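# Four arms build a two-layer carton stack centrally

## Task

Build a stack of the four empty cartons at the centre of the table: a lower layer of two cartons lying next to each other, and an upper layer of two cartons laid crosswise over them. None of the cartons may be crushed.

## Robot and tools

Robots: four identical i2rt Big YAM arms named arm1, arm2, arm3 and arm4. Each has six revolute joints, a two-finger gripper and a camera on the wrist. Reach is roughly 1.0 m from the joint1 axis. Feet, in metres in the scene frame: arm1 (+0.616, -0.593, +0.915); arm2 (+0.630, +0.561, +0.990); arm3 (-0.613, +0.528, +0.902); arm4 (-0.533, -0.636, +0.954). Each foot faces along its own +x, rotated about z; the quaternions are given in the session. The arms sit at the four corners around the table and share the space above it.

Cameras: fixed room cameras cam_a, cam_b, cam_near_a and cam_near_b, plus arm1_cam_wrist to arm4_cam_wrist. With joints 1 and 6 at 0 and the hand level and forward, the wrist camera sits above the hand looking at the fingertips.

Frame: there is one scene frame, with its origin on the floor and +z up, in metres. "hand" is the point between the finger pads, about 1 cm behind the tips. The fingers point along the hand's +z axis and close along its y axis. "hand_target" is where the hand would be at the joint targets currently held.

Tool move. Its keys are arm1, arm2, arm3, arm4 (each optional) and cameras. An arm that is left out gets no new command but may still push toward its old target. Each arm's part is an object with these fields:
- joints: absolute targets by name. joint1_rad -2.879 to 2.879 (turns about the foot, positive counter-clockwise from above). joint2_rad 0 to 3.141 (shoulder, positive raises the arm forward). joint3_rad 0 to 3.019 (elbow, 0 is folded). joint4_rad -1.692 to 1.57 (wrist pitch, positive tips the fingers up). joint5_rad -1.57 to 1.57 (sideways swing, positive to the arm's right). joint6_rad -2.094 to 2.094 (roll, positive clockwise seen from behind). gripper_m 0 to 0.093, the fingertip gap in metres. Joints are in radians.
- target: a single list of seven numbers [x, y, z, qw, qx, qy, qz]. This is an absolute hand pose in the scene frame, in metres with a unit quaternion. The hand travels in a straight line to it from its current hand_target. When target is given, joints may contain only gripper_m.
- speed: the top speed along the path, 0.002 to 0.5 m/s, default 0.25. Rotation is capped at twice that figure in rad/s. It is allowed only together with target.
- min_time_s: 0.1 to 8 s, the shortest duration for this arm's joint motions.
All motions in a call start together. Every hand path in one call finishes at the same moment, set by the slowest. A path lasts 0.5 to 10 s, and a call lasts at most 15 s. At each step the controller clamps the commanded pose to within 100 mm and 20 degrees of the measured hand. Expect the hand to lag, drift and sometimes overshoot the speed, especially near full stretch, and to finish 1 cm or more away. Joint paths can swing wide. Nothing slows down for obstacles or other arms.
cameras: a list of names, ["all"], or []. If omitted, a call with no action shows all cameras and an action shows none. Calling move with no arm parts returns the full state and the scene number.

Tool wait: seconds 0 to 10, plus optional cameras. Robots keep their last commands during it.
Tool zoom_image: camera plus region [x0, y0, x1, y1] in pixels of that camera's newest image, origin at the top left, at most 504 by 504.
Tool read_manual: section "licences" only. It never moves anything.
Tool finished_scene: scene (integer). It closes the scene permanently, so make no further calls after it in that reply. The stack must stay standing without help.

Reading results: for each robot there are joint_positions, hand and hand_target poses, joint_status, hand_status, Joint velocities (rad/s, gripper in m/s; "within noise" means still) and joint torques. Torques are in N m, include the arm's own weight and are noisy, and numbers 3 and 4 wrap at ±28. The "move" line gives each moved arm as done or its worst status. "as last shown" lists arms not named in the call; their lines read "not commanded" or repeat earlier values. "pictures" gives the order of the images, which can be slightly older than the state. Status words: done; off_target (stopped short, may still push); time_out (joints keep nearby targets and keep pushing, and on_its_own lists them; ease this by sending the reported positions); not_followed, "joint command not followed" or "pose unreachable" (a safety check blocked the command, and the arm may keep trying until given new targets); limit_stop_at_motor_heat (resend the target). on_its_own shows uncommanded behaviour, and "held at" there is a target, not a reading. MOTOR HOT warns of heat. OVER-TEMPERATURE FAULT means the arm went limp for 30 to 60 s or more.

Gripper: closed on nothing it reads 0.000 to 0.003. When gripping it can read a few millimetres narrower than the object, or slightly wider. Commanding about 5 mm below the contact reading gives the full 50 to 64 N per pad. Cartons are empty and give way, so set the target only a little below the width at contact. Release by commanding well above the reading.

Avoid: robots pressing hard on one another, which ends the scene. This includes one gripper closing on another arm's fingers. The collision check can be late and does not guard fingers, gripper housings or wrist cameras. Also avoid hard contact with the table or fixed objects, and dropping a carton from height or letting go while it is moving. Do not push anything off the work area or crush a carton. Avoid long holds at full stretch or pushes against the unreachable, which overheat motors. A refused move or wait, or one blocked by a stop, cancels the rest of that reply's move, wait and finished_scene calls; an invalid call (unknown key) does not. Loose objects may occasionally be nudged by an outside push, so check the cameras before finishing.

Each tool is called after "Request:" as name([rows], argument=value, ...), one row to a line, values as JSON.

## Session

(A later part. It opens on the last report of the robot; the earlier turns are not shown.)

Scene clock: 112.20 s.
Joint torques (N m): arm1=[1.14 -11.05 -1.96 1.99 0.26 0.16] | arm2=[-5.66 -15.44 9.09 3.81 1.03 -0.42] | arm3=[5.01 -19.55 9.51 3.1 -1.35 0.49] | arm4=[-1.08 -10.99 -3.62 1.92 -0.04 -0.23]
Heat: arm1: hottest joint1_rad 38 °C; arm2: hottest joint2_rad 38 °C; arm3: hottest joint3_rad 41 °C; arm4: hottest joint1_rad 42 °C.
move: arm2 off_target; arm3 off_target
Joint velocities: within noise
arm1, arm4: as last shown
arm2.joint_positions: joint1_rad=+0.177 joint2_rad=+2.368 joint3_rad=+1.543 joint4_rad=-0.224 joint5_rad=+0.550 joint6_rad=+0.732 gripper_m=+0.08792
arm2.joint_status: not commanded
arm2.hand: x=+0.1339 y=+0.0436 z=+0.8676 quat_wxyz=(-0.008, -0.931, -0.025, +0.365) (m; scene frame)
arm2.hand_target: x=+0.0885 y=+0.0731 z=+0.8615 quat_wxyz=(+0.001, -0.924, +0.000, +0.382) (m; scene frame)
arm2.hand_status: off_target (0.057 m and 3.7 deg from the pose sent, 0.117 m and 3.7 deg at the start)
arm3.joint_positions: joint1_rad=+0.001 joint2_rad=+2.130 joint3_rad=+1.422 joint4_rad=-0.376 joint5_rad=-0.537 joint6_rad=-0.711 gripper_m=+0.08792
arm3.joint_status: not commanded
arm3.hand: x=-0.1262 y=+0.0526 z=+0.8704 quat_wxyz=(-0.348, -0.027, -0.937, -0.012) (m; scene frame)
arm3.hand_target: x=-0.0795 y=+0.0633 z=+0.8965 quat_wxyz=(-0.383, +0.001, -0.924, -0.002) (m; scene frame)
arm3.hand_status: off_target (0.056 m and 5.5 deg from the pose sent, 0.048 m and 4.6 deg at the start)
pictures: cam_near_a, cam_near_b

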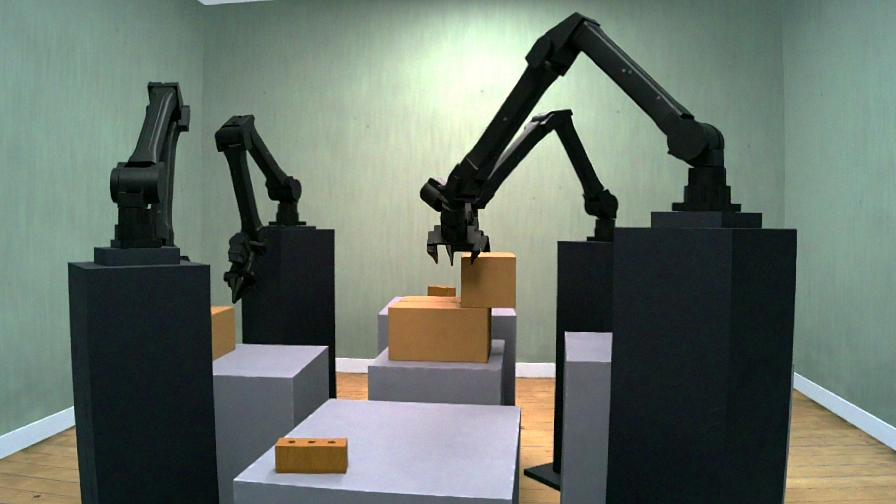

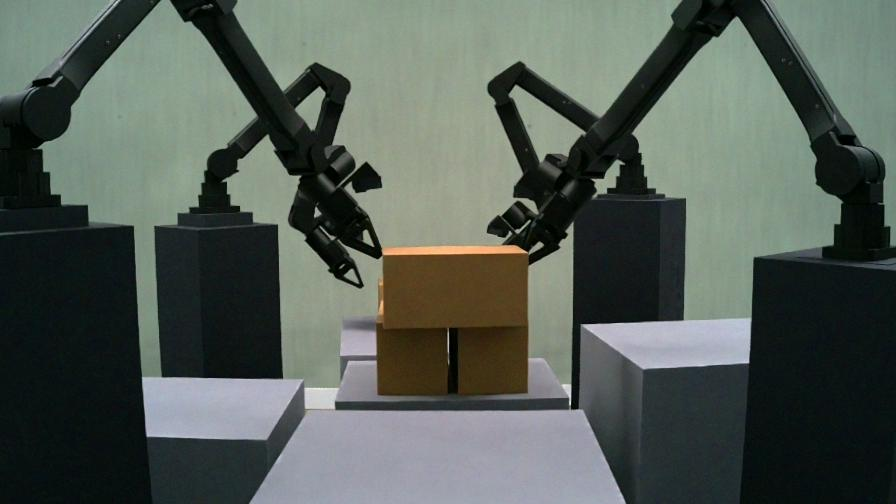

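Request:
move(arm2={"target":[0.0845,0.07,0.90,0,0.9239,0,-0.3827],"speed":0.06}, arm3={"target":[-0.0765,0.06,0.935,0.3827,0,0.9239,0],"speed":0.06}, cameras=["cam_near_b","cam_near_a"])

Request:
move(arm2={"target":[0.0845,-0.03,0.90,0,0.9239,0,-0.3827],"speed":0.06}, arm3={"target":[-0.0765,-0.025,0.935,0.3827,0,0.9239,0],"speed":0.06}, cameras=["cam_near_b","cam_near_a","arm2_cam_wrist","arm3_cam_wrist"])

Scene clock: 114.93 s.
Joint torques (N m): arm1=[1.14 -11.05 -1.96 2.02 0.26 0.16] | arm2=[-5.71 -19.78 8.68 1.85 0.99 -0.35] | arm3=[4.78 -21.95 10.76 1.61 -1.37 0.48] | arm4=[-1.14 -11.22 -3.71 1.95 -0.04 -0.23]
Heat: arm1: hottest joint1_rad 38 °C; arm2: hottest joint2_rad 39 °C; arm3: hottest joint3_rad 42 °C; arm4: hottest joint1_rad 42 °C.
move: arm2 off_target; arm3 off_target
Joint velocities: within noise
arm1, arm4: as last shown
arm2.joint_positions: joint1_rad=+0.175 joint2_rad=+2.366 joint3_rad=+1.543 joint4_rad=-0.237 joint5_rad=+0.550 joint6_rad=+0.726 gripper_m=+0.08792
arm2.joint_status: not commanded
arm2.hand: x=+0.1346 y=+0.0459 z=+0.8674 quat_wxyz=(-0.002, -0.932, -0.029, +0.361) (m; scene frame)
arm2.hand_target: x=+0.0868 y=+0.0718 z=+0.8996 quat_wxyz=(+0.001, -0.924, +0.000, +0.383) (m; scene frame)
arm2.hand_status: off_target (0.064 m and 4.2 deg from the pose sent, 0.065 m and 3.7 deg at the start)
arm3.joint_positions: joint1_rad=+0.004 joint2_rad=+2.104 joint3_rad=+1.421 joint4_rad=-0.415 joint5_rad=-0.537 joint6_rad=-0.711 gripper_m=+0.08792
arm3.joint_status: not commanded
arm3.hand: x=-0.1274 y=+0.0570 z=+0.8834 quat_wxyz=(-0.344, -0.028, -0.938, -0.018) (m; scene frame)
arm3.hand_target: x=-0.0799 y=+0.0639 z=+0.9361 quat_wxyz=(-0.383, +0.001, -0.924, -0.002) (m; scene frame)
arm3.hand_status: off_target (0.073 m and 6.1 deg from the pose sent, 0.082 m and 5.5 deg at the start)
pictures: cam_near_a, cam_near_b

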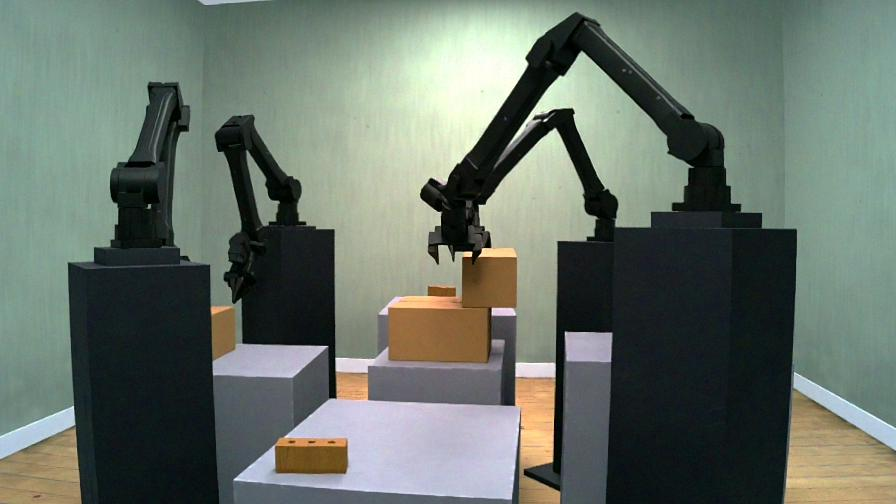

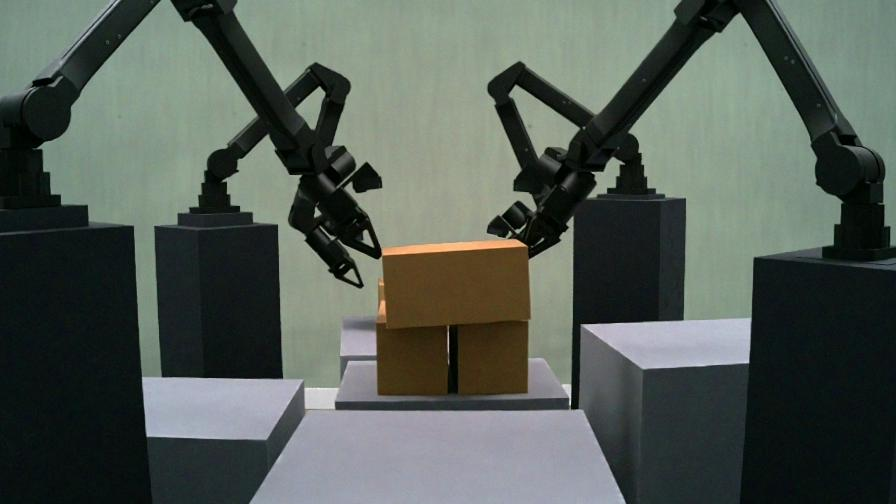

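Scene clock: 117.40 s.
Joint torques (N m): arm1=[1.08 -11.05 -1.96 2.02 0.26 0.16] | arm2=[-4.01 -19.66 15.71 1.63 1.51 -0.15] | arm3=[2.9 -21.07 13.55 1.59 -1.49 0.36] | arm4=[-1.14 -11.22 -3.7 1.99 -0.01 -0.24]
Heat: arm1: hottest joint1_rad 38 °C; arm2: hottest joint2_rad 39 °C; arm3: hottest joint3_rad 43 °C; arm4: hottest joint1_rad 42 °C.
move: arm2 off_target; arm3 off_target
Joint velocities: within noise
arm1, arm4: as last shown
arm2.joint_positions: joint1_rad=+0.245 joint2_rad=+2.489 joint3_rad=+1.826 joint4_rad=-0.477 joint5_rad=+0.583 joint6_rad=+0.804 gripper_m=+0.08792
arm2.joint_status: not commanded
arm2.hand: x=+0.1413 y=-0.0256 z=+0.8674 quat_wxyz=(+0.012, -0.936, -0.032, +0.351) (m; scene frame)
arm2.hand_target: x=+0.0882 y=-0.0248 z=+0.9026 quat_wxyz=(+0.000, -0.924, +0.000, +0.383) (m; scene frame)
arm2.hand_status: off_target (0.066 m and 5.5 deg from the pose sent, 0.097 m and 4.2 deg at the start)
arm3.joint_positions: joint1_rad=-0.054 joint2_rad=+2.215 joint3_rad=+1.673 joint4_rad=-0.586 joint5_rad=-0.576 joint6_rad=-0.783 gripper_m=+0.08792
arm3.joint_status: not commanded
arm3.hand: x=-0.1196 y=-0.0117 z=+0.8981 quat_wxyz=(-0.349, -0.021, -0.937, -0.019) (m; scene frame)
arm3.hand_target: x=-0.0799 y=-0.0206 z=+0.9369 quat_wxyz=(-0.383, +0.000, -0.924, +0.000) (m; scene frame)
arm3.hand_status: off_target (0.058 m and 5.3 deg from the pose sent, 0.109 m and 6.1 deg at the start)
pictures: arm2_cam_wrist, arm3_cam_wrist, cam_near_a, cam_near_b
camera_calibration:
arm2_cam_wrist: T_world_to_cam=[[-0.0532364, 0.997619, 0.0438326, -0.0043091], [0.992815, 0.0575887, -0.104893, -0.0427959], [-0.107167, 0.0379336, -0.993517, 1.00303], [0, 0, 0, 1]] pos_world=[0.149751, -0.031285, 0.992224]
arm3_cam_wrist: T_world_to_cam=[[-0.0217002, -0.998665, -0.0468663, 0.0273704], [-0.99405, 0.0265575, -0.105639, -0.0193791], [0.106743, 0.0442951, -0.9933, 1.02819], [0, 0, 0, 1]] pos_world=[-0.128421, -0.017695, 1.02053]

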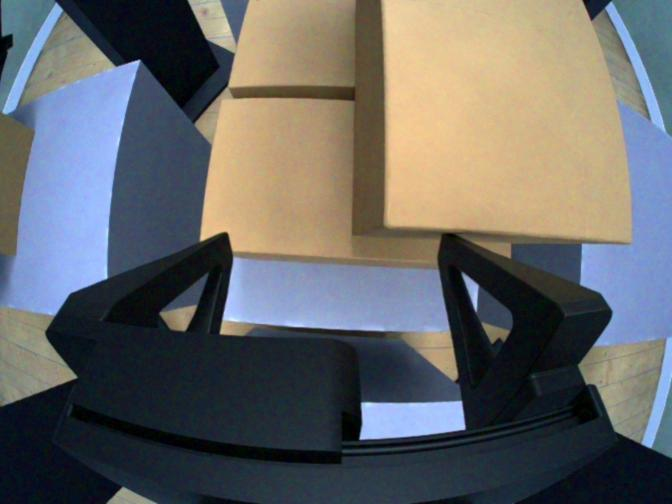

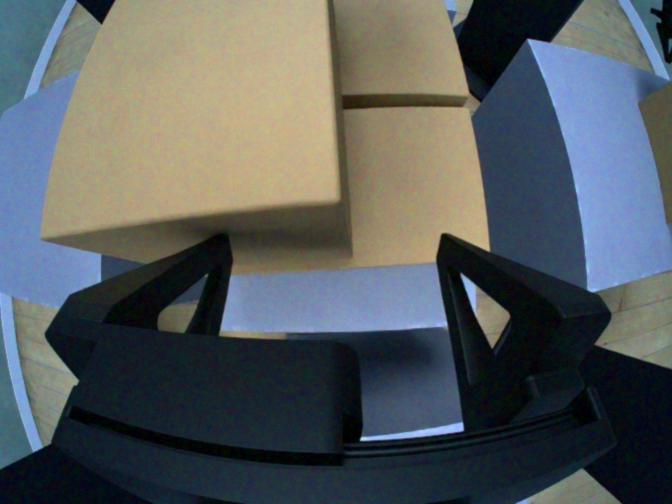

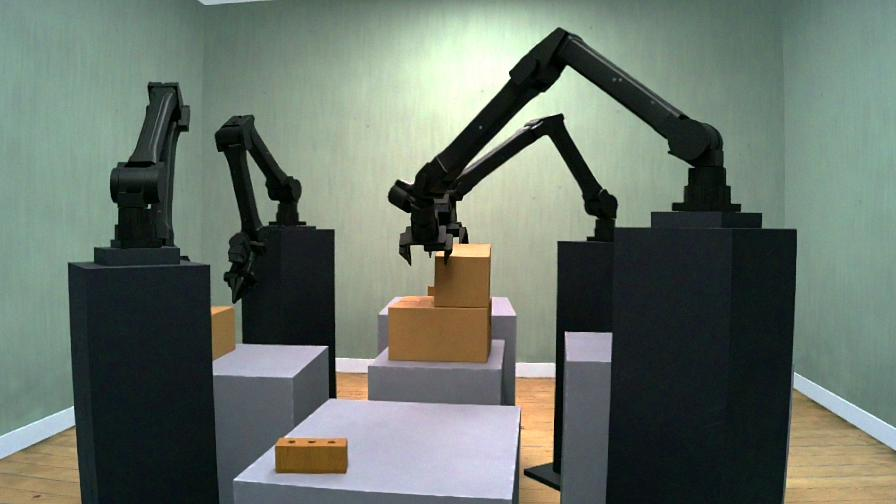

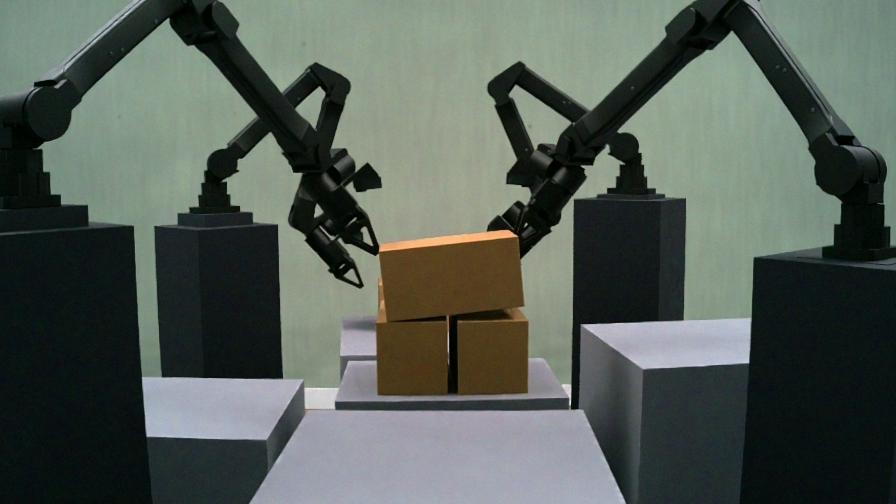

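Request:
move(arm2={"target":[0.0945,-0.03,0.88,0,0.9239,0,-0.3827],"speed":0.06}, arm3={"target":[-0.0865,-0.025,0.89,0.3827,0,0.9239,0],"speed":0.06})

Request:
move(arm2={"target":[0.21,-0.03,0.88,0,0.9239,0,-0.3827],"speed":0.08}, arm3={"target":[-0.20,-0.025,0.89,0.3827,0,0.9239,0],"speed":0.08}, cameras=["cam_near_b","cam_near_a","arm1_cam_wrist","arm4_cam_wrist"])

Scene clock: 119.63 s.
Joint torques (N m): arm1=[1.03 -11.05 -1.95 2 0.26 0.16] | arm2=[-2.78 -17.9 14.54 3.12 1.11 -0.11] | arm3=[2.49 -20.6 10.91 2.43 -1.13 0.32] | arm4=[-0.85 -11.16 -3.73 1.89 -0.03 -0.23]
Heat: arm1: hottest joint1_rad 38 °C; arm2: hottest joint2_rad 39 °C; arm3: hottest joint3_rad 44 °C; arm4: hottest joint1_rad 42 °C.
move: arm2 off_target; arm3 off_target
Joint velocities: within noise
arm1.joint_positions: joint1_rad=+1.106 joint2_rad=+2.378 joint3_rad=+0.528 joint4_rad=+1.015 joint5_rad=+0.214 joint6_rad=+0.216 gripper_m=+0.00035
arm1.joint_status: not commanded
arm1.hand: x=+0.2215 y=-0.6740 z=+0.7102 quat_wxyz=(-0.006, +0.929, -0.002, -0.371) (m; scene frame)
arm1.hand_target: x=+0.2199 y=-0.6800 z=+0.7198 quat_wxyz=(+0.000, +0.924, +0.000, -0.383) (m; scene frame)
arm1.hand_status: not commanded
arm2.joint_positions: joint1_rad=+0.246 joint2_rad=+2.493 joint3_rad=+1.826 joint4_rad=-0.478 joint5_rad=+0.600 joint6_rad=+0.808 gripper_m=+0.08792
arm2.joint_status: not commanded
arm2.hand: x=+0.1412 y=-0.0234 z=+0.8651 quat_wxyz=(+0.018, -0.934, -0.030, +0.355) (m; scene frame)
arm2.hand_target: x=+0.0973 y=-0.0257 z=+0.8823 quat_wxyz=(+0.001, -0.924, +0.000, +0.383) (m; scene frame)
arm2.hand_status: off_target (0.049 m and 5.2 deg from the pose sent, 0.049 m and 5.5 deg at the start)
arm3.joint_positions: joint1_rad=-0.061 joint2_rad=+2.262 joint3_rad=+1.673 joint4_rad=-0.530 joint5_rad=-0.590 joint6_rad=-0.791 gripper_m=+0.08792
arm3.joint_status: not commanded
arm3.hand: x=-0.1193 y=-0.0165 z=+0.8710 quat_wxyz=(-0.356, -0.017, -0.934, -0.018) (m; scene frame)
arm3.hand_target: x=-0.0883 y=-0.0227 z=+0.8913 quat_wxyz=(-0.383, +0.000, -0.924, -0.001) (m; scene frame)
arm3.hand_status: off_target (0.039 m and 4.3 deg from the pose sent, 0.037 m and 5.2 deg at the start)
arm4.joint_positions: joint1_rad=-1.155 joint2_rad=+2.520 joint3_rad=+0.553 joint4_rad=+1.195 joint5_rad=-0.123 joint6_rad=-0.122 gripper_m=+0.00019
arm4.joint_status: not commanded
arm4.hand: x=-0.1355 y=-0.6805 z=+0.7254 quat_wxyz=(-0.393, +0.004, -0.920, -0.001) (m; scene frame)
arm4.hand_target: x=-0.1499 y=-0.6837 z=+0.7202 quat_wxyz=(-0.382, +0.000, -0.924, +0.000) (m; scene frame)
arm4.hand_status: not commanded
pictures: none

Scene clock: 121.77 s.
Joint torques (N m): arm1=[1.14 -11.11 -1.95 2 0.26 0.16] | arm2=[0.85 -20.19 6.68 1.89 0.69 0.13] | arm3=[-0.56 -21.66 6.93 0.98 -0.7 0.04] | arm4=[-1.03 -11.16 -3.7 1.91 -0.04 -0.23]
Heat: arm1: hottest joint1_rad 38 °C; arm2: hottest joint2_rad 40 °C; arm3: hottest joint3_rad 44 °C; arm4: hottest joint1_rad 42 °C.
move: arm2 off_target; arm3 off_target
Joint velocities: within noise
arm1, arm4: as last shown
arm2.joint_positions: joint1_rad=+0.342 joint2_rad=+2.441 joint3_rad=+1.680 joint4_rad=-0.436 joint5_rad=+0.674 joint6_rad=+0.948 gripper_m=+0.08792
arm2.joint_status: not commanded
arm2.hand: x=+0.2112 y=-0.0210 z=+0.8576 quat_wxyz=(+0.019, -0.928, -0.010, +0.372) (m; scene frame)
arm2.hand_target: x=+0.2101 y=-0.0299 z=+0.8796 quat_wxyz=(+0.000, -0.924, +0.000, +0.382) (m; scene frame)
arm2.hand_status: off_target (0.024 m and 2.7 deg from the pose sent, 0.071 m and 5.2 deg at the start)
arm3.joint_positions: joint1_rad=-0.171 joint2_rad=+2.178 joint3_rad=+1.508 joint4_rad=-0.494 joint5_rad=-0.668 joint6_rad=-0.925 gripper_m=+0.08792
arm3.joint_status: not commanded
arm3.hand: x=-0.1972 y=-0.0162 z=+0.8728 quat_wxyz=(-0.375, -0.004, -0.927, -0.015) (m; scene frame)
arm3.hand_target: x=-0.2000 y=-0.0249 z=+0.8899 quat_wxyz=(-0.383, +0.000, -0.924, +0.000) (m; scene frame)
arm3.hand_status: off_target (0.020 m and 2.0 deg from the pose sent, 0.083 m and 4.3 deg at the start)
pictures: arm1_cam_wrist, arm4_cam_wrist, cam_near_a, cam_near_b
camera_calibration:
arm1_cam_wrist: T_world_to_cam=[[-0.00497347, 0.999884, 0.014403, 0.66433], [0.989311, 0.00701896, -0.145653, -0.107505], [-0.145737, 0.0135246, -0.989231, 0.868451], [0, 0, 0, 1]] pos_world=[0.236225, -0.675243, 0.833872]
arm4_cam_wrist: T_world_to_cam=[[0.0185832, -0.999809, 0.00599892, -0.685166], [-0.981891, -0.0193809, -0.188453, -0.00601481], [0.188533, -0.00238822, -0.982064, 0.858978], [0, 0, 0, 1]] pos_world=[-0.155119, -0.683101, 0.846548]

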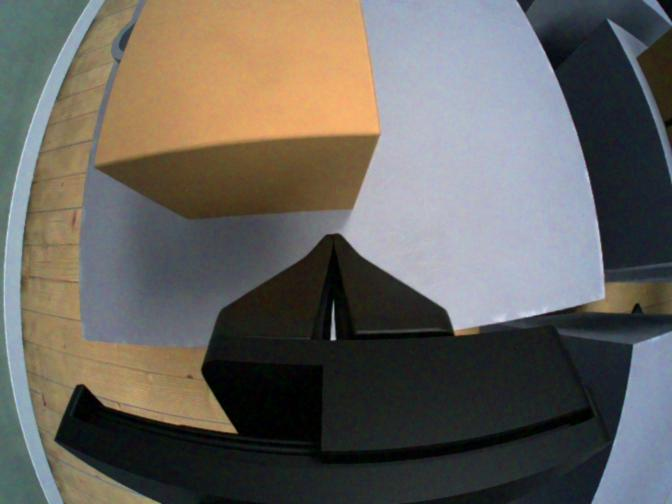

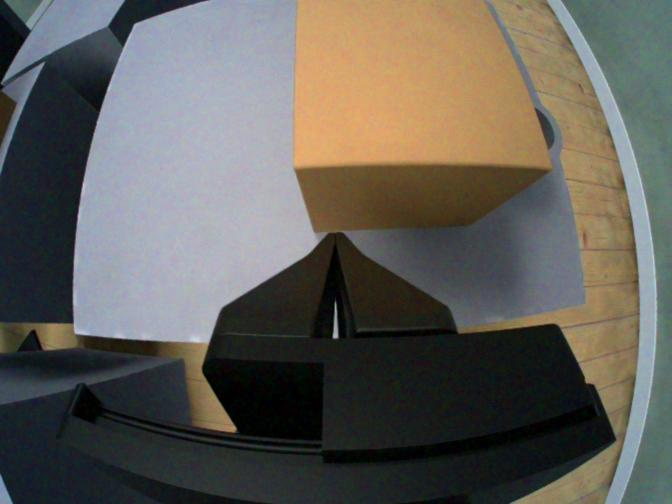

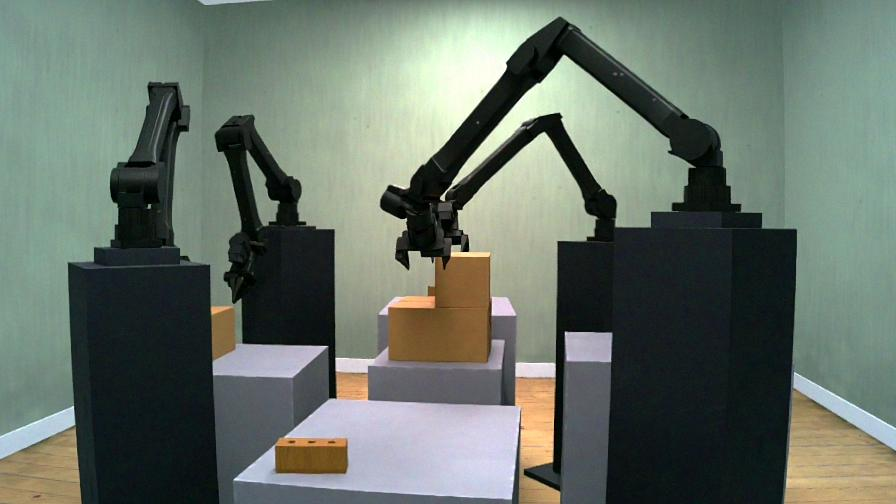

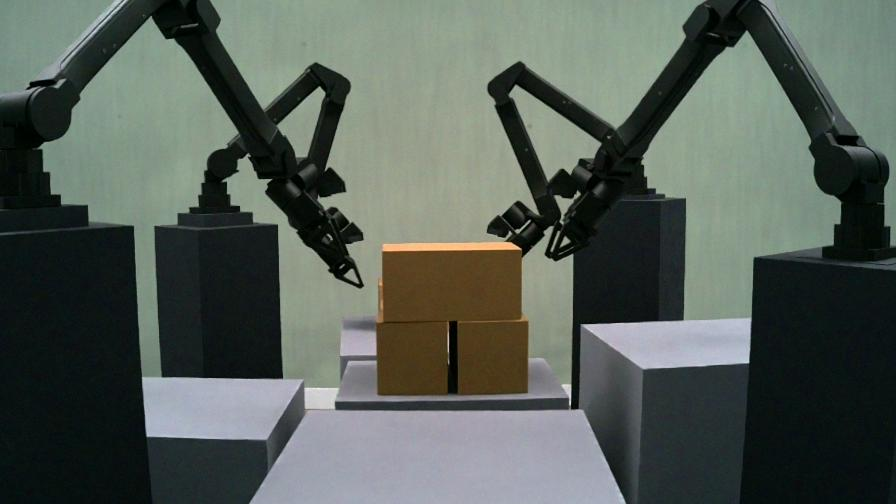

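Request:
move(arm1={"target":[0.225,-0.731,0.715,0.01,0.9236,0.0242,-0.3825],"speed":0.1}, arm4={"target":[-0.145,-0.736,0.715,0.3825,-0.0242,0.9236,0.01],"speed":0.1}, arm2={"target":[0.33,0.35,0.93,0,0.9239,0,-0.3827],"speed":0.25}, arm3={"target":[-0.28,0.35,0.93,0.3827,0,0.9239,0],"speed":0.25}, cameras=["arm1_cam_wrist","arm4_cam_wrist"])

Request:
move(arm1={"target":[0.137,-0.730,0.715,0.01,0.9236,0.0242,-0.3825],"speed":0.06}, arm4={"target":[-0.054,-0.735,0.72,0.3825,-0.0242,0.9236,0.01],"speed":0.06}, cameras=["arm1_cam_wrist","arm4_cam_wrist"])

Scene clock: 128.33 s.
Joint torques (N m): arm1=[1.08 -11.05 -0.51 0.96 0.29 0.15] | arm2=[-0.09 -8.59 2.62 2.18 0.29 -0.07] | arm3=[1.32 -8.12 5.76 1.73 -0.15 0.23] | arm4=[-0.73 -13.27 -1.2 1.02 -0.13 -0.25]
Heat: arm1: hottest joint1_rad 38 °C; arm2: hottest joint2_rad 41 °C; arm3: hottest joint3_rad 43 °C; arm4: hottest joint1_rad 42 °C.
move: arm1 off_target; arm2 done; arm3 done; arm4 done
Joint velocities: within noise
arm1.joint_positions: joint1_rad=+1.254 joint2_rad=+2.378 joint3_rad=+0.545 joint4_rad=+0.990 joint5_rad=+0.280 joint6_rad=+0.288 gripper_m=+0.00035
arm1.joint_status: not commanded
arm1.hand: x=+0.2302 y=-0.7224 z=+0.7093 quat_wxyz=(+0.005, +0.926, +0.022, -0.376) (m; scene frame)
arm1.hand_target: x=+0.2250 y=-0.7309 z=+0.7151 quat_wxyz=(+0.010, +0.924, +0.024, -0.383) (m; scene frame)
arm1.hand_status: off_target (0.012 m and 1.0 deg from the pose sent, 0.057 m and 3.7 deg at the start)
arm2.joint_positions: joint1_rad=+0.125 joint2_rad=+1.739 joint3_rad=+0.397 joint4_rad=+0.304 joint5_rad=+0.574 joint6_rad=+0.716 gripper_m=+0.08792
arm2.joint_status: not commanded
arm2.hand: x=+0.3337 y=+0.3505 z=+0.9234 quat_wxyz=(+0.009, -0.927, -0.003, +0.375) (m; scene frame)
arm2.hand_target: x=+0.3300 y=+0.3501 z=+0.9300 quat_wxyz=(+0.000, -0.924, +0.000, +0.383) (m; scene frame)
arm2.hand_status: done (0.008 m and 1.4 deg from the pose sent, 0.396 m and 2.7 deg at the start)
arm3.joint_positions: joint1_rad=+0.193 joint2_rad=+1.348 joint3_rad=+0.412 joint4_rad=-0.010 joint5_rad=-0.471 joint6_rad=-0.547 gripper_m=+0.08792
arm3.joint_status: not commanded
arm3.hand: x=-0.2859 y=+0.3491 z=+0.9233 quat_wxyz=(-0.374, -0.006, -0.928, -0.006) (m; scene frame)
arm3.hand_target: x=-0.2801 y=+0.3501 z=+0.9299 quat_wxyz=(-0.383, +0.000, -0.924, +0.000) (m; scene frame)
arm3.hand_status: done (0.009 m and 1.5 deg from the pose sent, 0.380 m and 2.0 deg at the start)
arm4.joint_positions: joint1_rad=-1.356 joint2_rad=+2.520 joint3_rad=+0.579 joint4_rad=+1.101 joint5_rad=-0.297 joint6_rad=-0.309 gripper_m=+0.00019
arm4.joint_status: not commanded
arm4.hand: x=-0.1482 y=-0.7290 z=+0.7147 quat_wxyz=(-0.380, +0.026, -0.924, -0.014) (m; scene frame)
arm4.hand_target: x=-0.1450 y=-0.7359 z=+0.7151 quat_wxyz=(-0.383, +0.024, -0.924, -0.010) (m; scene frame)
arm4.hand_status: done (0.008 m and 0.6 deg from the pose sent, 0.057 m and 2.8 deg at the start)
pictures: arm1_cam_wrist, arm4_cam_wrist
camera_calibration:
arm1_cam_wrist: T_world_to_cam=[[-0.0570877, 0.998284, 0.013065, 0.724596], [0.986099, 0.0584267, -0.15555, -0.0710324], [-0.156046, 0.00400335, -0.987742, 0.863861], [0, 0, 0, 1]] pos_world=[0.246213, -0.722661, 0.832756]
arm4_cam_wrist: T_world_to_cam=[[0.069268, -0.997597, -0.0011122, -0.719124], [-0.98447, -0.0681761, -0.161774, -0.0764123], [0.16131, 0.0123007, -0.986827, 0.860841], [0, 0, 0, 1]] pos_world=[-0.164276, -0.733195, 0.83634]

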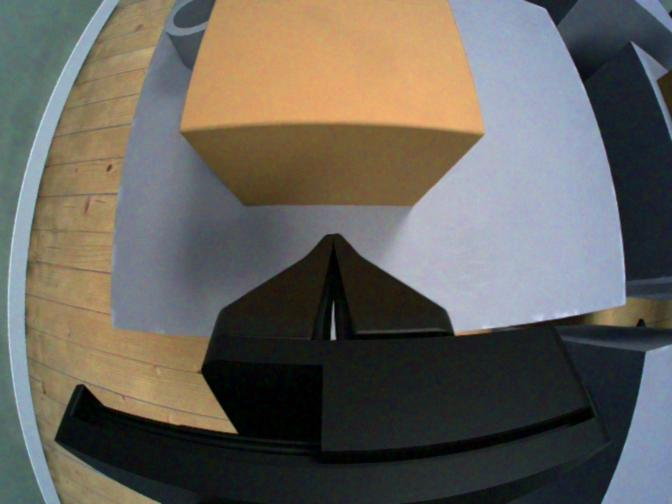

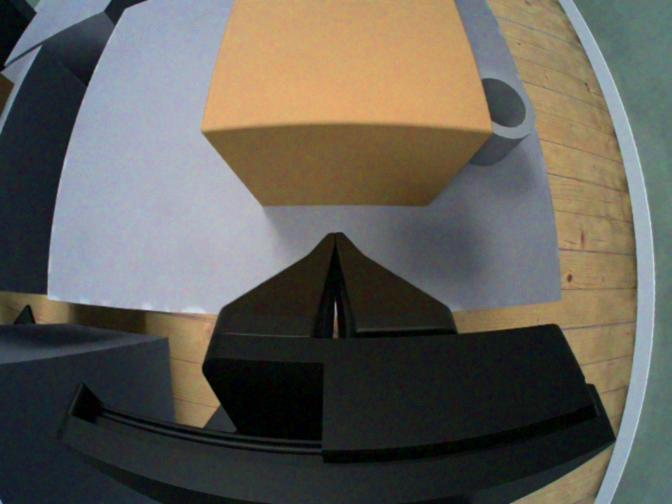

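Scene clock: 130.47 s.
Joint torques (N m): arm1=[-2.49 -13.39 3.37 1.47 0.2 0.05] | arm2=[0.56 -7.94 2.54 2.36 0.28 -0.12] | arm3=[1.38 -8 5.75 1.76 -0.15 0.21] | arm4=[2.08 -16.56 3.63 1.43 -0.12 -0.09]
Heat: arm1: hottest joint1_rad 38 °C; arm2: hottest joint2_rad 41 °C; arm3: hottest joint3_rad 43 °C; arm4: hottest joint1_rad 42 °C.
move: arm1 off_target; arm4 off_target
Joint velocities: within noise
arm1.joint_positions: joint1_rad=+1.190 joint2_rad=+2.356 joint3_rad=+0.697 joint4_rad=+0.768 joint5_rad=+0.211 joint6_rad=+0.222 gripper_m=+0.00035
arm1.joint_status: not commanded
arm1.hand: x=+0.1774 y=-0.7281 z=+0.6950 quat_wxyz=(+0.004, +0.937, +0.039, -0.346) (m; scene frame)
arm1.hand_target: x=+0.1386 y=-0.7291 z=+0.7167 quat_wxyz=(+0.010, +0.924, +0.024, -0.383) (m; scene frame)
arm1.hand_status: off_target (0.045 m and 4.8 deg from the pose sent, 0.094 m and 1.0 deg at the start)
arm2, arm3: as last shown
arm2.hand: x=+0.3337 y=+0.3505 z=+0.9234 quat_wxyz=(+0.009, -0.927, -0.004, +0.375) (m; scene frame)
arm4.joint_positions: joint1_rad=-1.305 joint2_rad=+2.462 joint3_rad=+0.726 joint4_rad=+0.843 joint5_rad=-0.234 joint6_rad=-0.253 gripper_m=+0.00019
arm4.joint_status: not commanded
arm4.hand: x=-0.0930 y=-0.7366 z=+0.7033 quat_wxyz=(-0.348, +0.010, -0.937, -0.014) (m; scene frame)
arm4.hand_target: x=-0.0555 y=-0.7342 z=+0.7216 quat_wxyz=(-0.383, +0.024, -0.924, -0.011) (m; scene frame)
arm4.hand_status: off_target (0.043 m and 4.5 deg from the pose sent, 0.095 m and 0.6 deg at the start)
pictures: arm1_cam_wrist, arm4_cam_wrist
camera_calibration:
arm1_cam_wrist: T_world_to_cam=[[-0.0876617, 0.995864, 0.0238776, 0.723584], [0.991766, 0.0894973, -0.0915997, -0.0436999], [-0.0933579, 0.0156512, -0.99551, 0.844233], [0, 0, 0, 1]] pos_world=[0.185586, -0.729894, 0.819161]
arm4_cam_wrist: T_world_to_cam=[[0.039107, -0.999127, -0.0147162, -0.724917], [-0.994856, -0.037554, -0.0940856, -0.0504701], [0.0934508, 0.0183199, -0.995455, 0.844995], [0, 0, 0, 1]] pos_world=[-0.100827, -0.74166, 0.825738]

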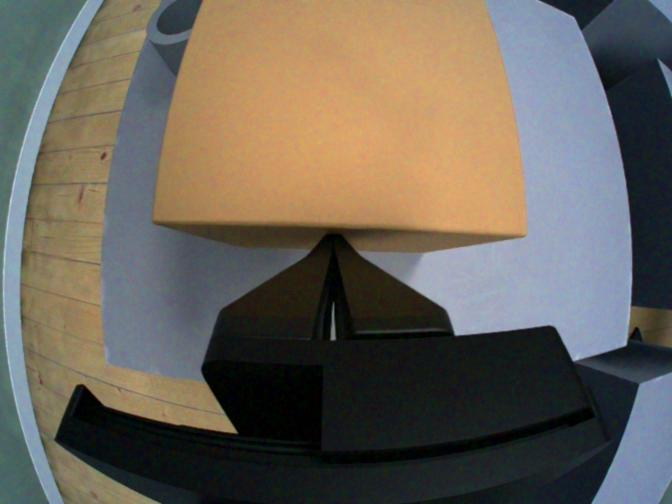

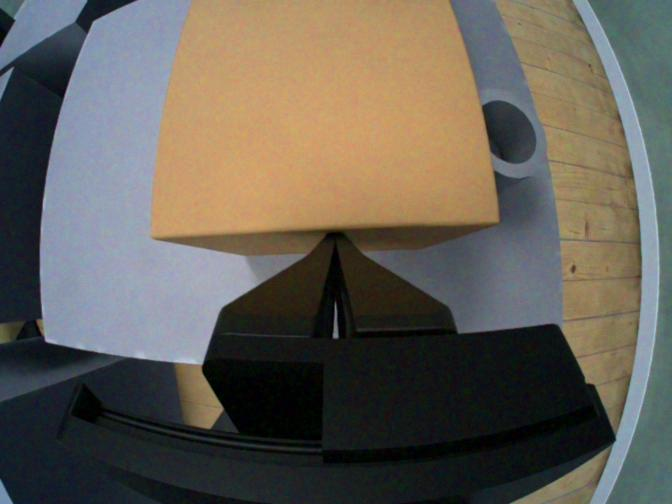

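Request:
move(arm1={"target":[0.137,-0.730,0.92,0.01,0.9236,0.0242,-0.3825],"speed":0.1}, arm4={"target":[-0.054,-0.735,0.92,0.3825,-0.0242,0.9236,0.01],"speed":0.1}, cameras=["arm1_cam_wrist","arm4_cam_wrist","cam_near_a","cam_near_b"])

Scene clock: 133.77 s.
Joint torques (N m): arm1=[-2.08 -12.34 7.9 2.47 0.32 0.05] | arm2=[0.03 -7.88 2.55 2.45 0.25 -0.13] | arm3=[1.38 -8.06 5.76 1.74 -0.15 0.2] | arm4=[1.85 -14.51 7.95 2.36 -0.38 -0.1]
Heat: arm1: hottest joint1_rad 38 °C; arm2: hottest joint2_rad 41 °C; arm3: hottest joint3_rad 43 °C; arm4: hottest joint1_rad 42 °C.
move: arm1 off_target; arm4 off_target
Joint velocities: within noise
arm1.joint_positions: joint1_rad=+1.186 joint2_rad=+1.689 joint3_rad=+0.592 joint4_rad=+0.152 joint5_rad=+0.208 joint6_rad=+0.221 gripper_m=+0.00035
arm1.joint_status: not commanded
arm1.hand: x=+0.1824 y=-0.7246 z=+0.8758 quat_wxyz=(-0.004, +0.946, +0.041, -0.322) (m; scene frame)
arm1.hand_target: x=+0.1403 y=-0.7287 z=+0.9216 quat_wxyz=(+0.009, +0.924, +0.024, -0.383) (m; scene frame)
arm1.hand_status: off_target (0.064 m and 7.8 deg from the pose sent, 0.229 m and 4.8 deg at the start)
arm2, arm3: as last shown
arm4.joint_positions: joint1_rad=-1.302 joint2_rad=+1.788 joint3_rad=+0.581 joint4_rad=+0.295 joint5_rad=-0.226 joint6_rad=-0.253 gripper_m=+0.00019
arm4.joint_status: not commanded
arm4.hand: x=-0.0878 y=-0.7389 z=+0.8899 quat_wxyz=(-0.339, +0.009, -0.941, -0.014) (m; scene frame)
arm4.hand_target: x=-0.0558 y=-0.7344 z=+0.9207 quat_wxyz=(-0.382, +0.024, -0.924, -0.011) (m; scene frame)
arm4.hand_status: off_target (0.045 m and 5.7 deg from the pose sent, 0.220 m and 4.5 deg at the start)
pictures: arm1_cam_wrist, arm4_cam_wrist, cam_near_a, cam_near_b
camera_calibration:
arm1_cam_wrist: T_world_to_cam=[[-0.0874447, 0.995447, 0.0379359, 0.703528], [0.995233, 0.0889501, -0.0399936, -0.0785479], [-0.0431859, 0.0342578, -0.99848, 1.03155], [0, 0, 0, 1]] pos_world=[0.184242, -0.728676, 1.00015]
arm4_cam_wrist: T_world_to_cam=[[0.0360711, -0.999211, -0.0165932, -0.723312], [-0.996662, -0.0347524, -0.0738686, -0.043846], [0.0732337, 0.0192023, -0.99713, 1.03064], [0, 0, 0, 1]] pos_world=[-0.0930868, -0.744056, 1.01244]

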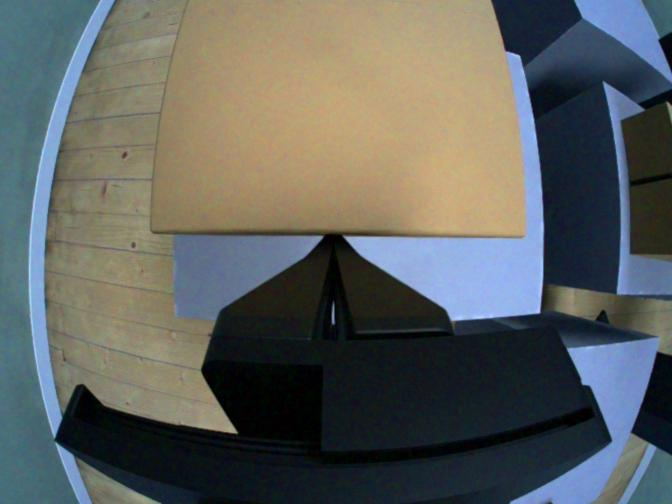

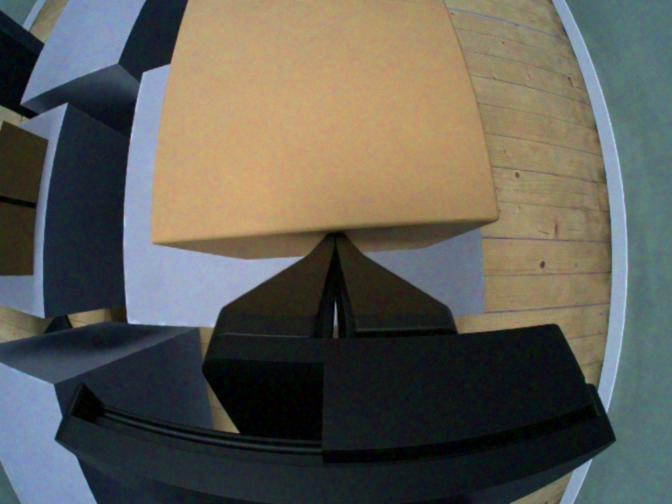

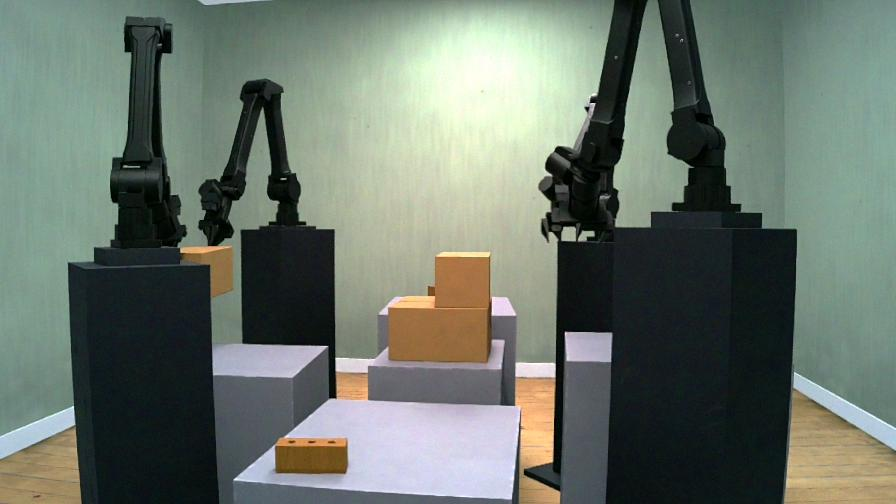

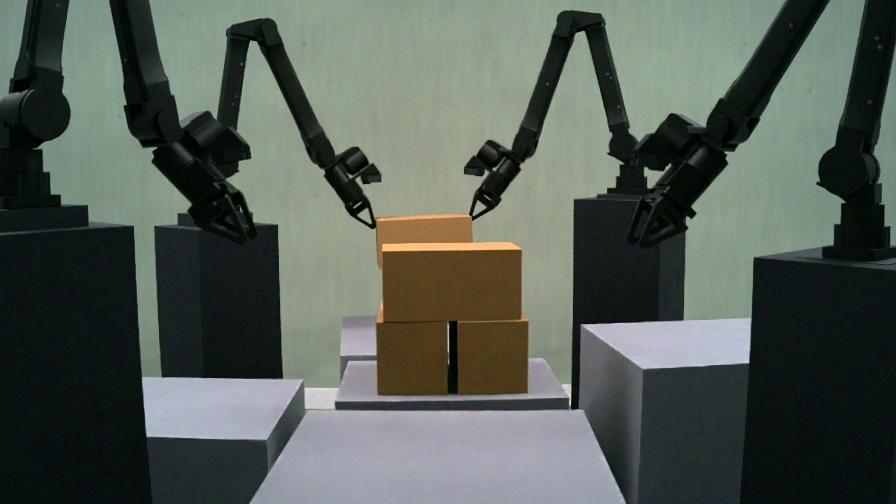

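Request:
move(arm1={"target":[0.082,-0.085,0.97,0,0.9239,0,-0.3827],"speed":0.14}, arm4={"target":[-0.109,-0.085,0.95,0.3827,0,0.9239,0],"speed":0.14}, cameras=["arm1_cam_wrist","arm4_cam_wrist","cam_near_a","cam_near_b","cam_b"])

Scene clock: 140.30 s.
Joint torques (N m): arm1=[2.84 -16.26 13.23 1.58 -1.17 0.02] | arm2=[0.26 -7.77 2.51 2.32 0.2 -0.14] | arm3=[1.38 -8.06 5.78 1.74 -0.15 0.21] | arm4=[-2.78 -18.49 15.31 0.95 1.49 -0.08]
Heat: arm1: hottest joint1_rad 38 °C; arm2: hottest joint2_rad 40 °C; arm3: hottest joint3_rad 42 °C; arm4: hottest joint1_rad 42 °C.
move: arm1 off_target; arm4 off_target
Joint velocities: within noise
arm1.joint_positions: joint1_rad=-0.114 joint2_rad=+2.092 joint3_rad=+1.508 joint4_rad=-0.531 joint5_rad=-0.556 joint6_rad=-0.711 gripper_m=+0.00035
arm1.joint_status: not commanded
arm1.hand: x=+0.1296 y=-0.1008 z=+0.9299 quat_wxyz=(+0.025, +0.938, -0.038, -0.344) (m; scene frame)
arm1.hand_target: x=+0.0862 y=-0.0900 z=+0.9724 quat_wxyz=(+0.000, +0.924, +0.000, -0.383) (m; scene frame)
arm1.hand_status: off_target (0.064 m and 7.1 deg from the pose sent, 0.654 m and 8.8 deg at the start)
arm2, arm3: as last shown
arm4.joint_positions: joint1_rad=+0.125 joint2_rad=+2.119 joint3_rad=+1.430 joint4_rad=-0.502 joint5_rad=+0.644 joint6_rad=+0.906 gripper_m=+0.00019
arm4.joint_status: not commanded
arm4.hand: x=-0.1519 y=-0.0979 z=+0.9324 quat_wxyz=(-0.359, +0.038, -0.933, +0.013) (m; scene frame)
arm4.hand_target: x=-0.1110 y=-0.0888 z=+0.9516 quat_wxyz=(-0.383, +0.000, -0.924, +0.000) (m; scene frame)
arm4.hand_status: off_target (0.048 m and 5.4 deg from the pose sent, 0.657 m and 5.7 deg at the start)
pictures: arm1_cam_wrist, arm4_cam_wrist, cam_b, cam_near_a, cam_near_b
camera_calibration:
arm1_cam_wrist: T_world_to_cam=[[0.0421983, 0.996701, -0.0693229, 0.159075], [0.995062, -0.0481653, -0.0867884, -0.0496809], [-0.0898411, -0.0653182, -0.993812, 1.05368], [0, 0, 0, 1]] pos_world=[0.137387, -0.0921188, 1.05388]
arm4_cam_wrist: T_world_to_cam=[[0.0712554, -0.995934, 0.0551159, -0.141009], [-0.990435, -0.0771913, -0.11437, -0.0477274], [0.11816, -0.0464392, -0.991908, 1.06096], [0, 0, 0, 1]] pos_world=[-0.162586, -0.0948491, 1.05469]

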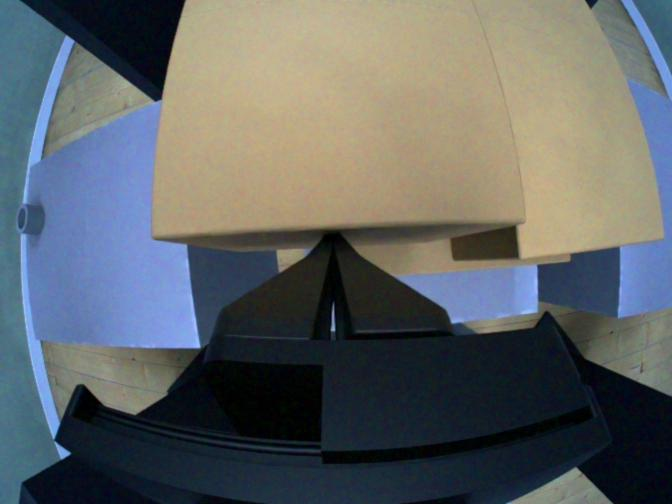

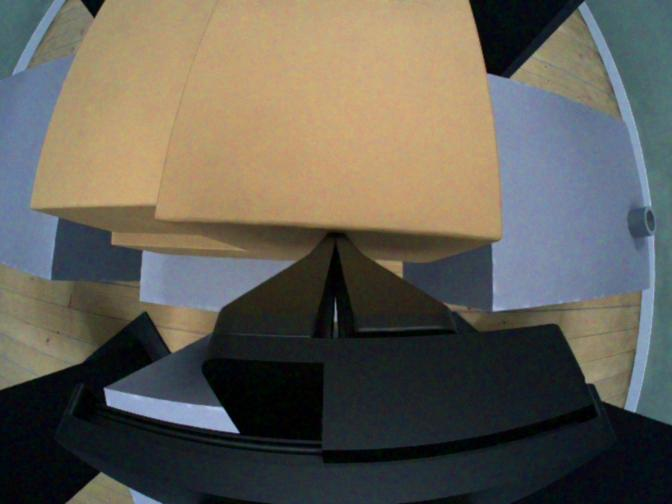

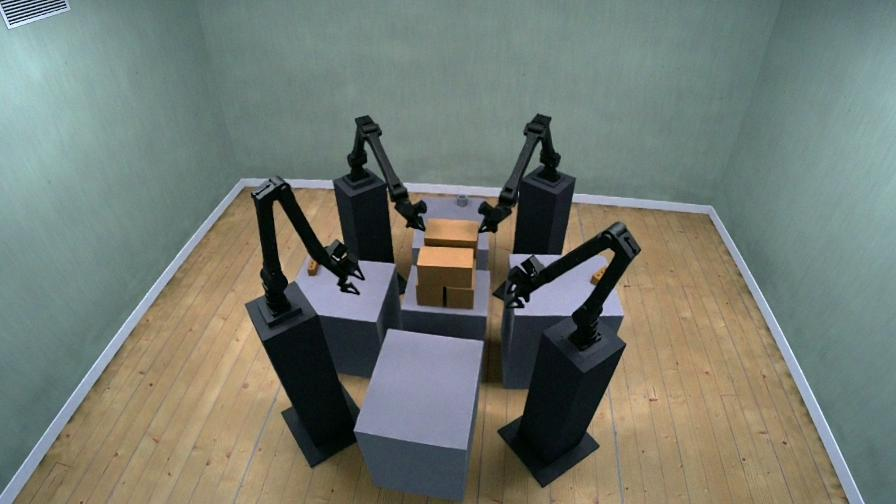

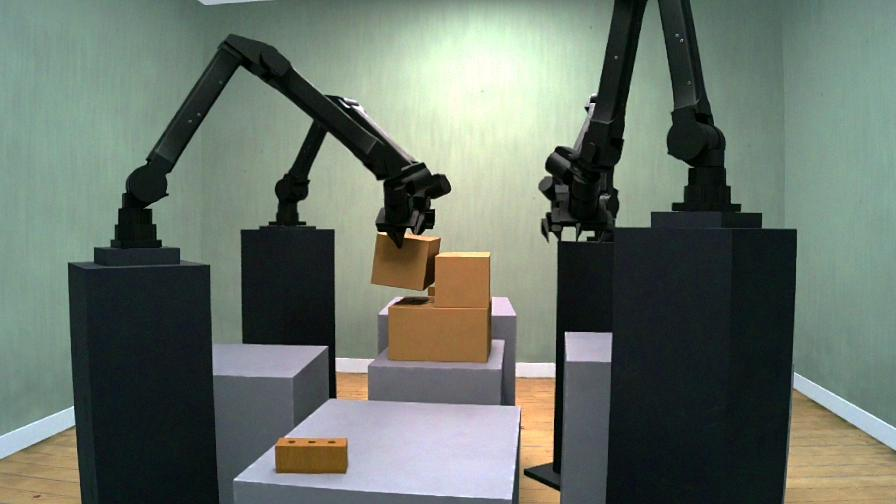

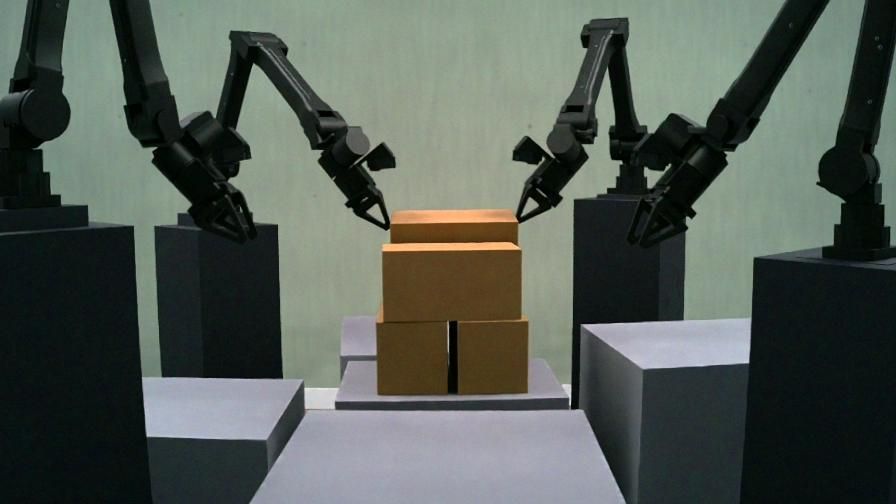

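Request:
move(arm1={"target":[0.082,-0.108,0.96,0,0.9239,0,-0.3827],"speed":0.08}, arm4={"target":[-0.109,-0.108,0.94,0.3827,0,0.9239,0],"speed":0.08})

Request:
move(arm1={"target":[0.082,-0.102,0.90,0,0.9239,0,-0.3827],"speed":0.06}, arm4={"target":[-0.109,-0.102,0.88,0.3827,0,0.9239,0],"speed":0.06}, cameras=["cam_near_a","cam_near_b"])

Scene clock: 142.03 s.
Joint torques (N m): arm1=[4.72 -17.73 8.38 3.18 -1.21 0.15] | arm2=[0.15 -8.06 2.63 2.33 0.28 -0.08] | arm3=[1.38 -8.06 5.75 1.74 -0.15 0.2] | arm4=[-4.19 -20.25 8.9 2.3 1.64 -0.24]
Heat: arm1: hottest joint1_rad 38 °C; arm2: hottest joint2_rad 40 °C; arm3: hottest joint3_rad 42 °C; arm4: hottest joint1_rad 42 °C.
move: arm1 off_target; arm4 off_target
Joint velocities: within noise
arm1.joint_positions: joint1_rad=-0.114 joint2_rad=+2.092 joint3_rad=+1.508 joint4_rad=-0.518 joint5_rad=-0.545 joint6_rad=-0.704 gripper_m=+0.00035
arm1.joint_status: not commanded
arm1.hand: x=+0.1291 y=-0.0973 z=+0.9303 quat_wxyz=(+0.018, +0.938, -0.041, -0.344) (m; scene frame)
arm1.hand_target: x=+0.0849 y=-0.1109 z=+0.9611 quat_wxyz=(+0.002, +0.924, +0.000, -0.383) (m; scene frame)
arm1.hand_status: off_target (0.057 m and 6.9 deg from the pose sent, 0.057 m and 7.1 deg at the start)
arm2, arm3: as last shown
arm4.joint_positions: joint1_rad=+0.126 joint2_rad=+2.119 joint3_rad=+1.430 joint4_rad=-0.469 joint5_rad=+0.632 joint6_rad=+0.905 gripper_m=+0.00019
arm4.joint_status: not commanded
arm4.hand: x=-0.1509 y=-0.0905 z=+0.9340 quat_wxyz=(-0.362, +0.034, -0.932, -0.004) (m; scene frame)
arm4.hand_target: x=-0.1111 y=-0.1096 z=+0.9404 quat_wxyz=(-0.382, +0.000, -0.924, +0.001) (m; scene frame)
arm4.hand_status: off_target (0.046 m and 4.7 deg from the pose sent, 0.045 m and 5.4 deg at the start)
pictures: none

Scene clock: 143.63 s.
Joint torques (N m): arm1=[4.19 -16.67 8.5 3.07 -1.17 0.11] | arm2=[0.21 -7.94 2.48 2.3 0.24 -0.11] | arm3=[1.38 -8.12 5.75 1.74 -0.15 0.2] | arm4=[-4.19 -19.49 9.21 2.17 1.62 -0.17]
Heat: arm1: hottest joint1_rad 38 °C; arm2: hottest joint2_rad 40 °C; arm3: hottest joint3_rad 42 °C; arm4: hottest joint1_rad 42 °C.
move: arm1 off_target; arm4 off_target
Joint velocities: within noise
arm1.joint_positions: joint1_rad=-0.114 joint2_rad=+2.173 joint3_rad=+1.490 joint4_rad=-0.409 joint5_rad=-0.548 joint6_rad=-0.704 gripper_m=+0.00034
arm1.joint_status: not commanded
arm1.hand: x=+0.1271 y=-0.0956 z=+0.8804 quat_wxyz=(+0.015, +0.937, -0.039, -0.348) (m; scene frame)
arm1.hand_target: x=+0.0846 y=-0.1049 z=+0.9012 quat_wxyz=(+0.001, +0.924, +0.000, -0.383) (m; scene frame)
arm1.hand_status: off_target (0.050 m and 6.4 deg from the pose sent, 0.056 m and 6.9 deg at the start)
arm2, arm3: as last shown
arm4.joint_positions: joint1_rad=+0.130 joint2_rad=+2.216 joint3_rad=+1.430 joint4_rad=-0.368 joint5_rad=+0.634 joint6_rad=+0.905 gripper_m=+0.00019
arm4.joint_status: not commanded
arm4.hand: x=-0.1520 y=-0.0866 z=+0.8809 quat_wxyz=(-0.363, +0.036, -0.931, -0.006) (m; scene frame)
arm4.hand_target: x=-0.1113 y=-0.1041 z=+0.8807 quat_wxyz=(-0.382, +0.000, -0.924, +0.001) (m; scene frame)
arm4.hand_status: off_target (0.046 m and 4.8 deg from the pose sent, 0.069 m and 4.7 deg at the start)
pictures: cam_near_a, cam_near_b

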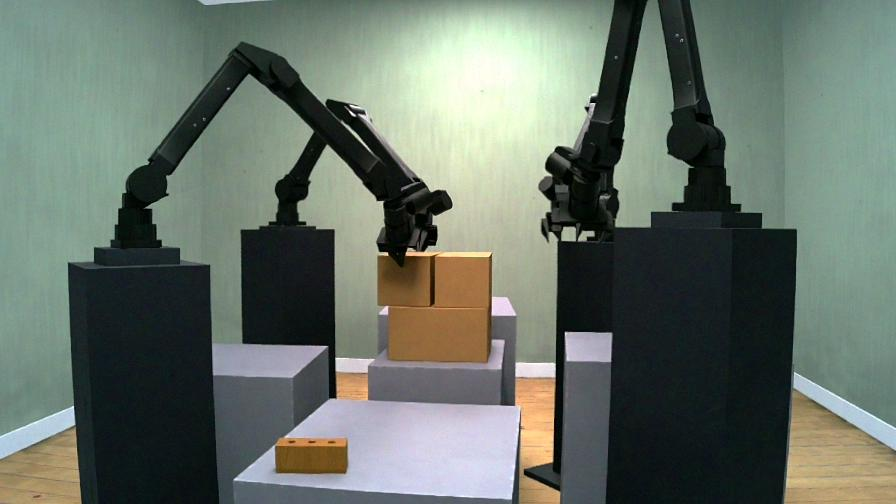

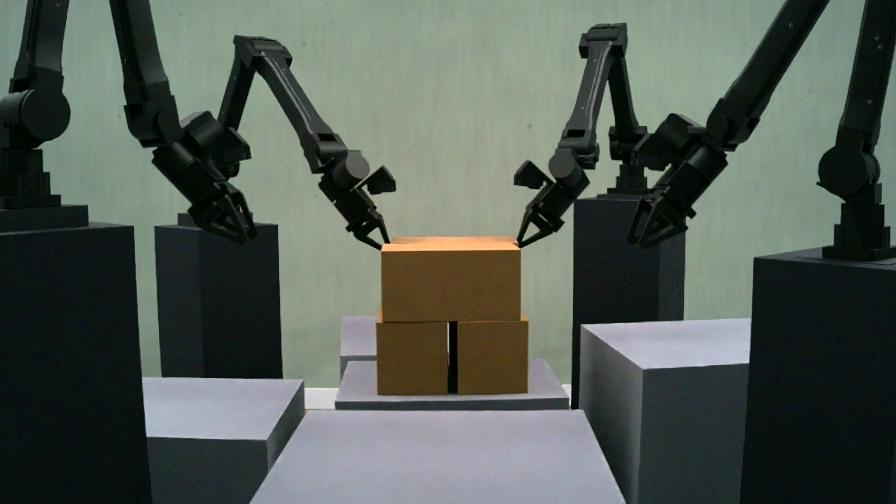

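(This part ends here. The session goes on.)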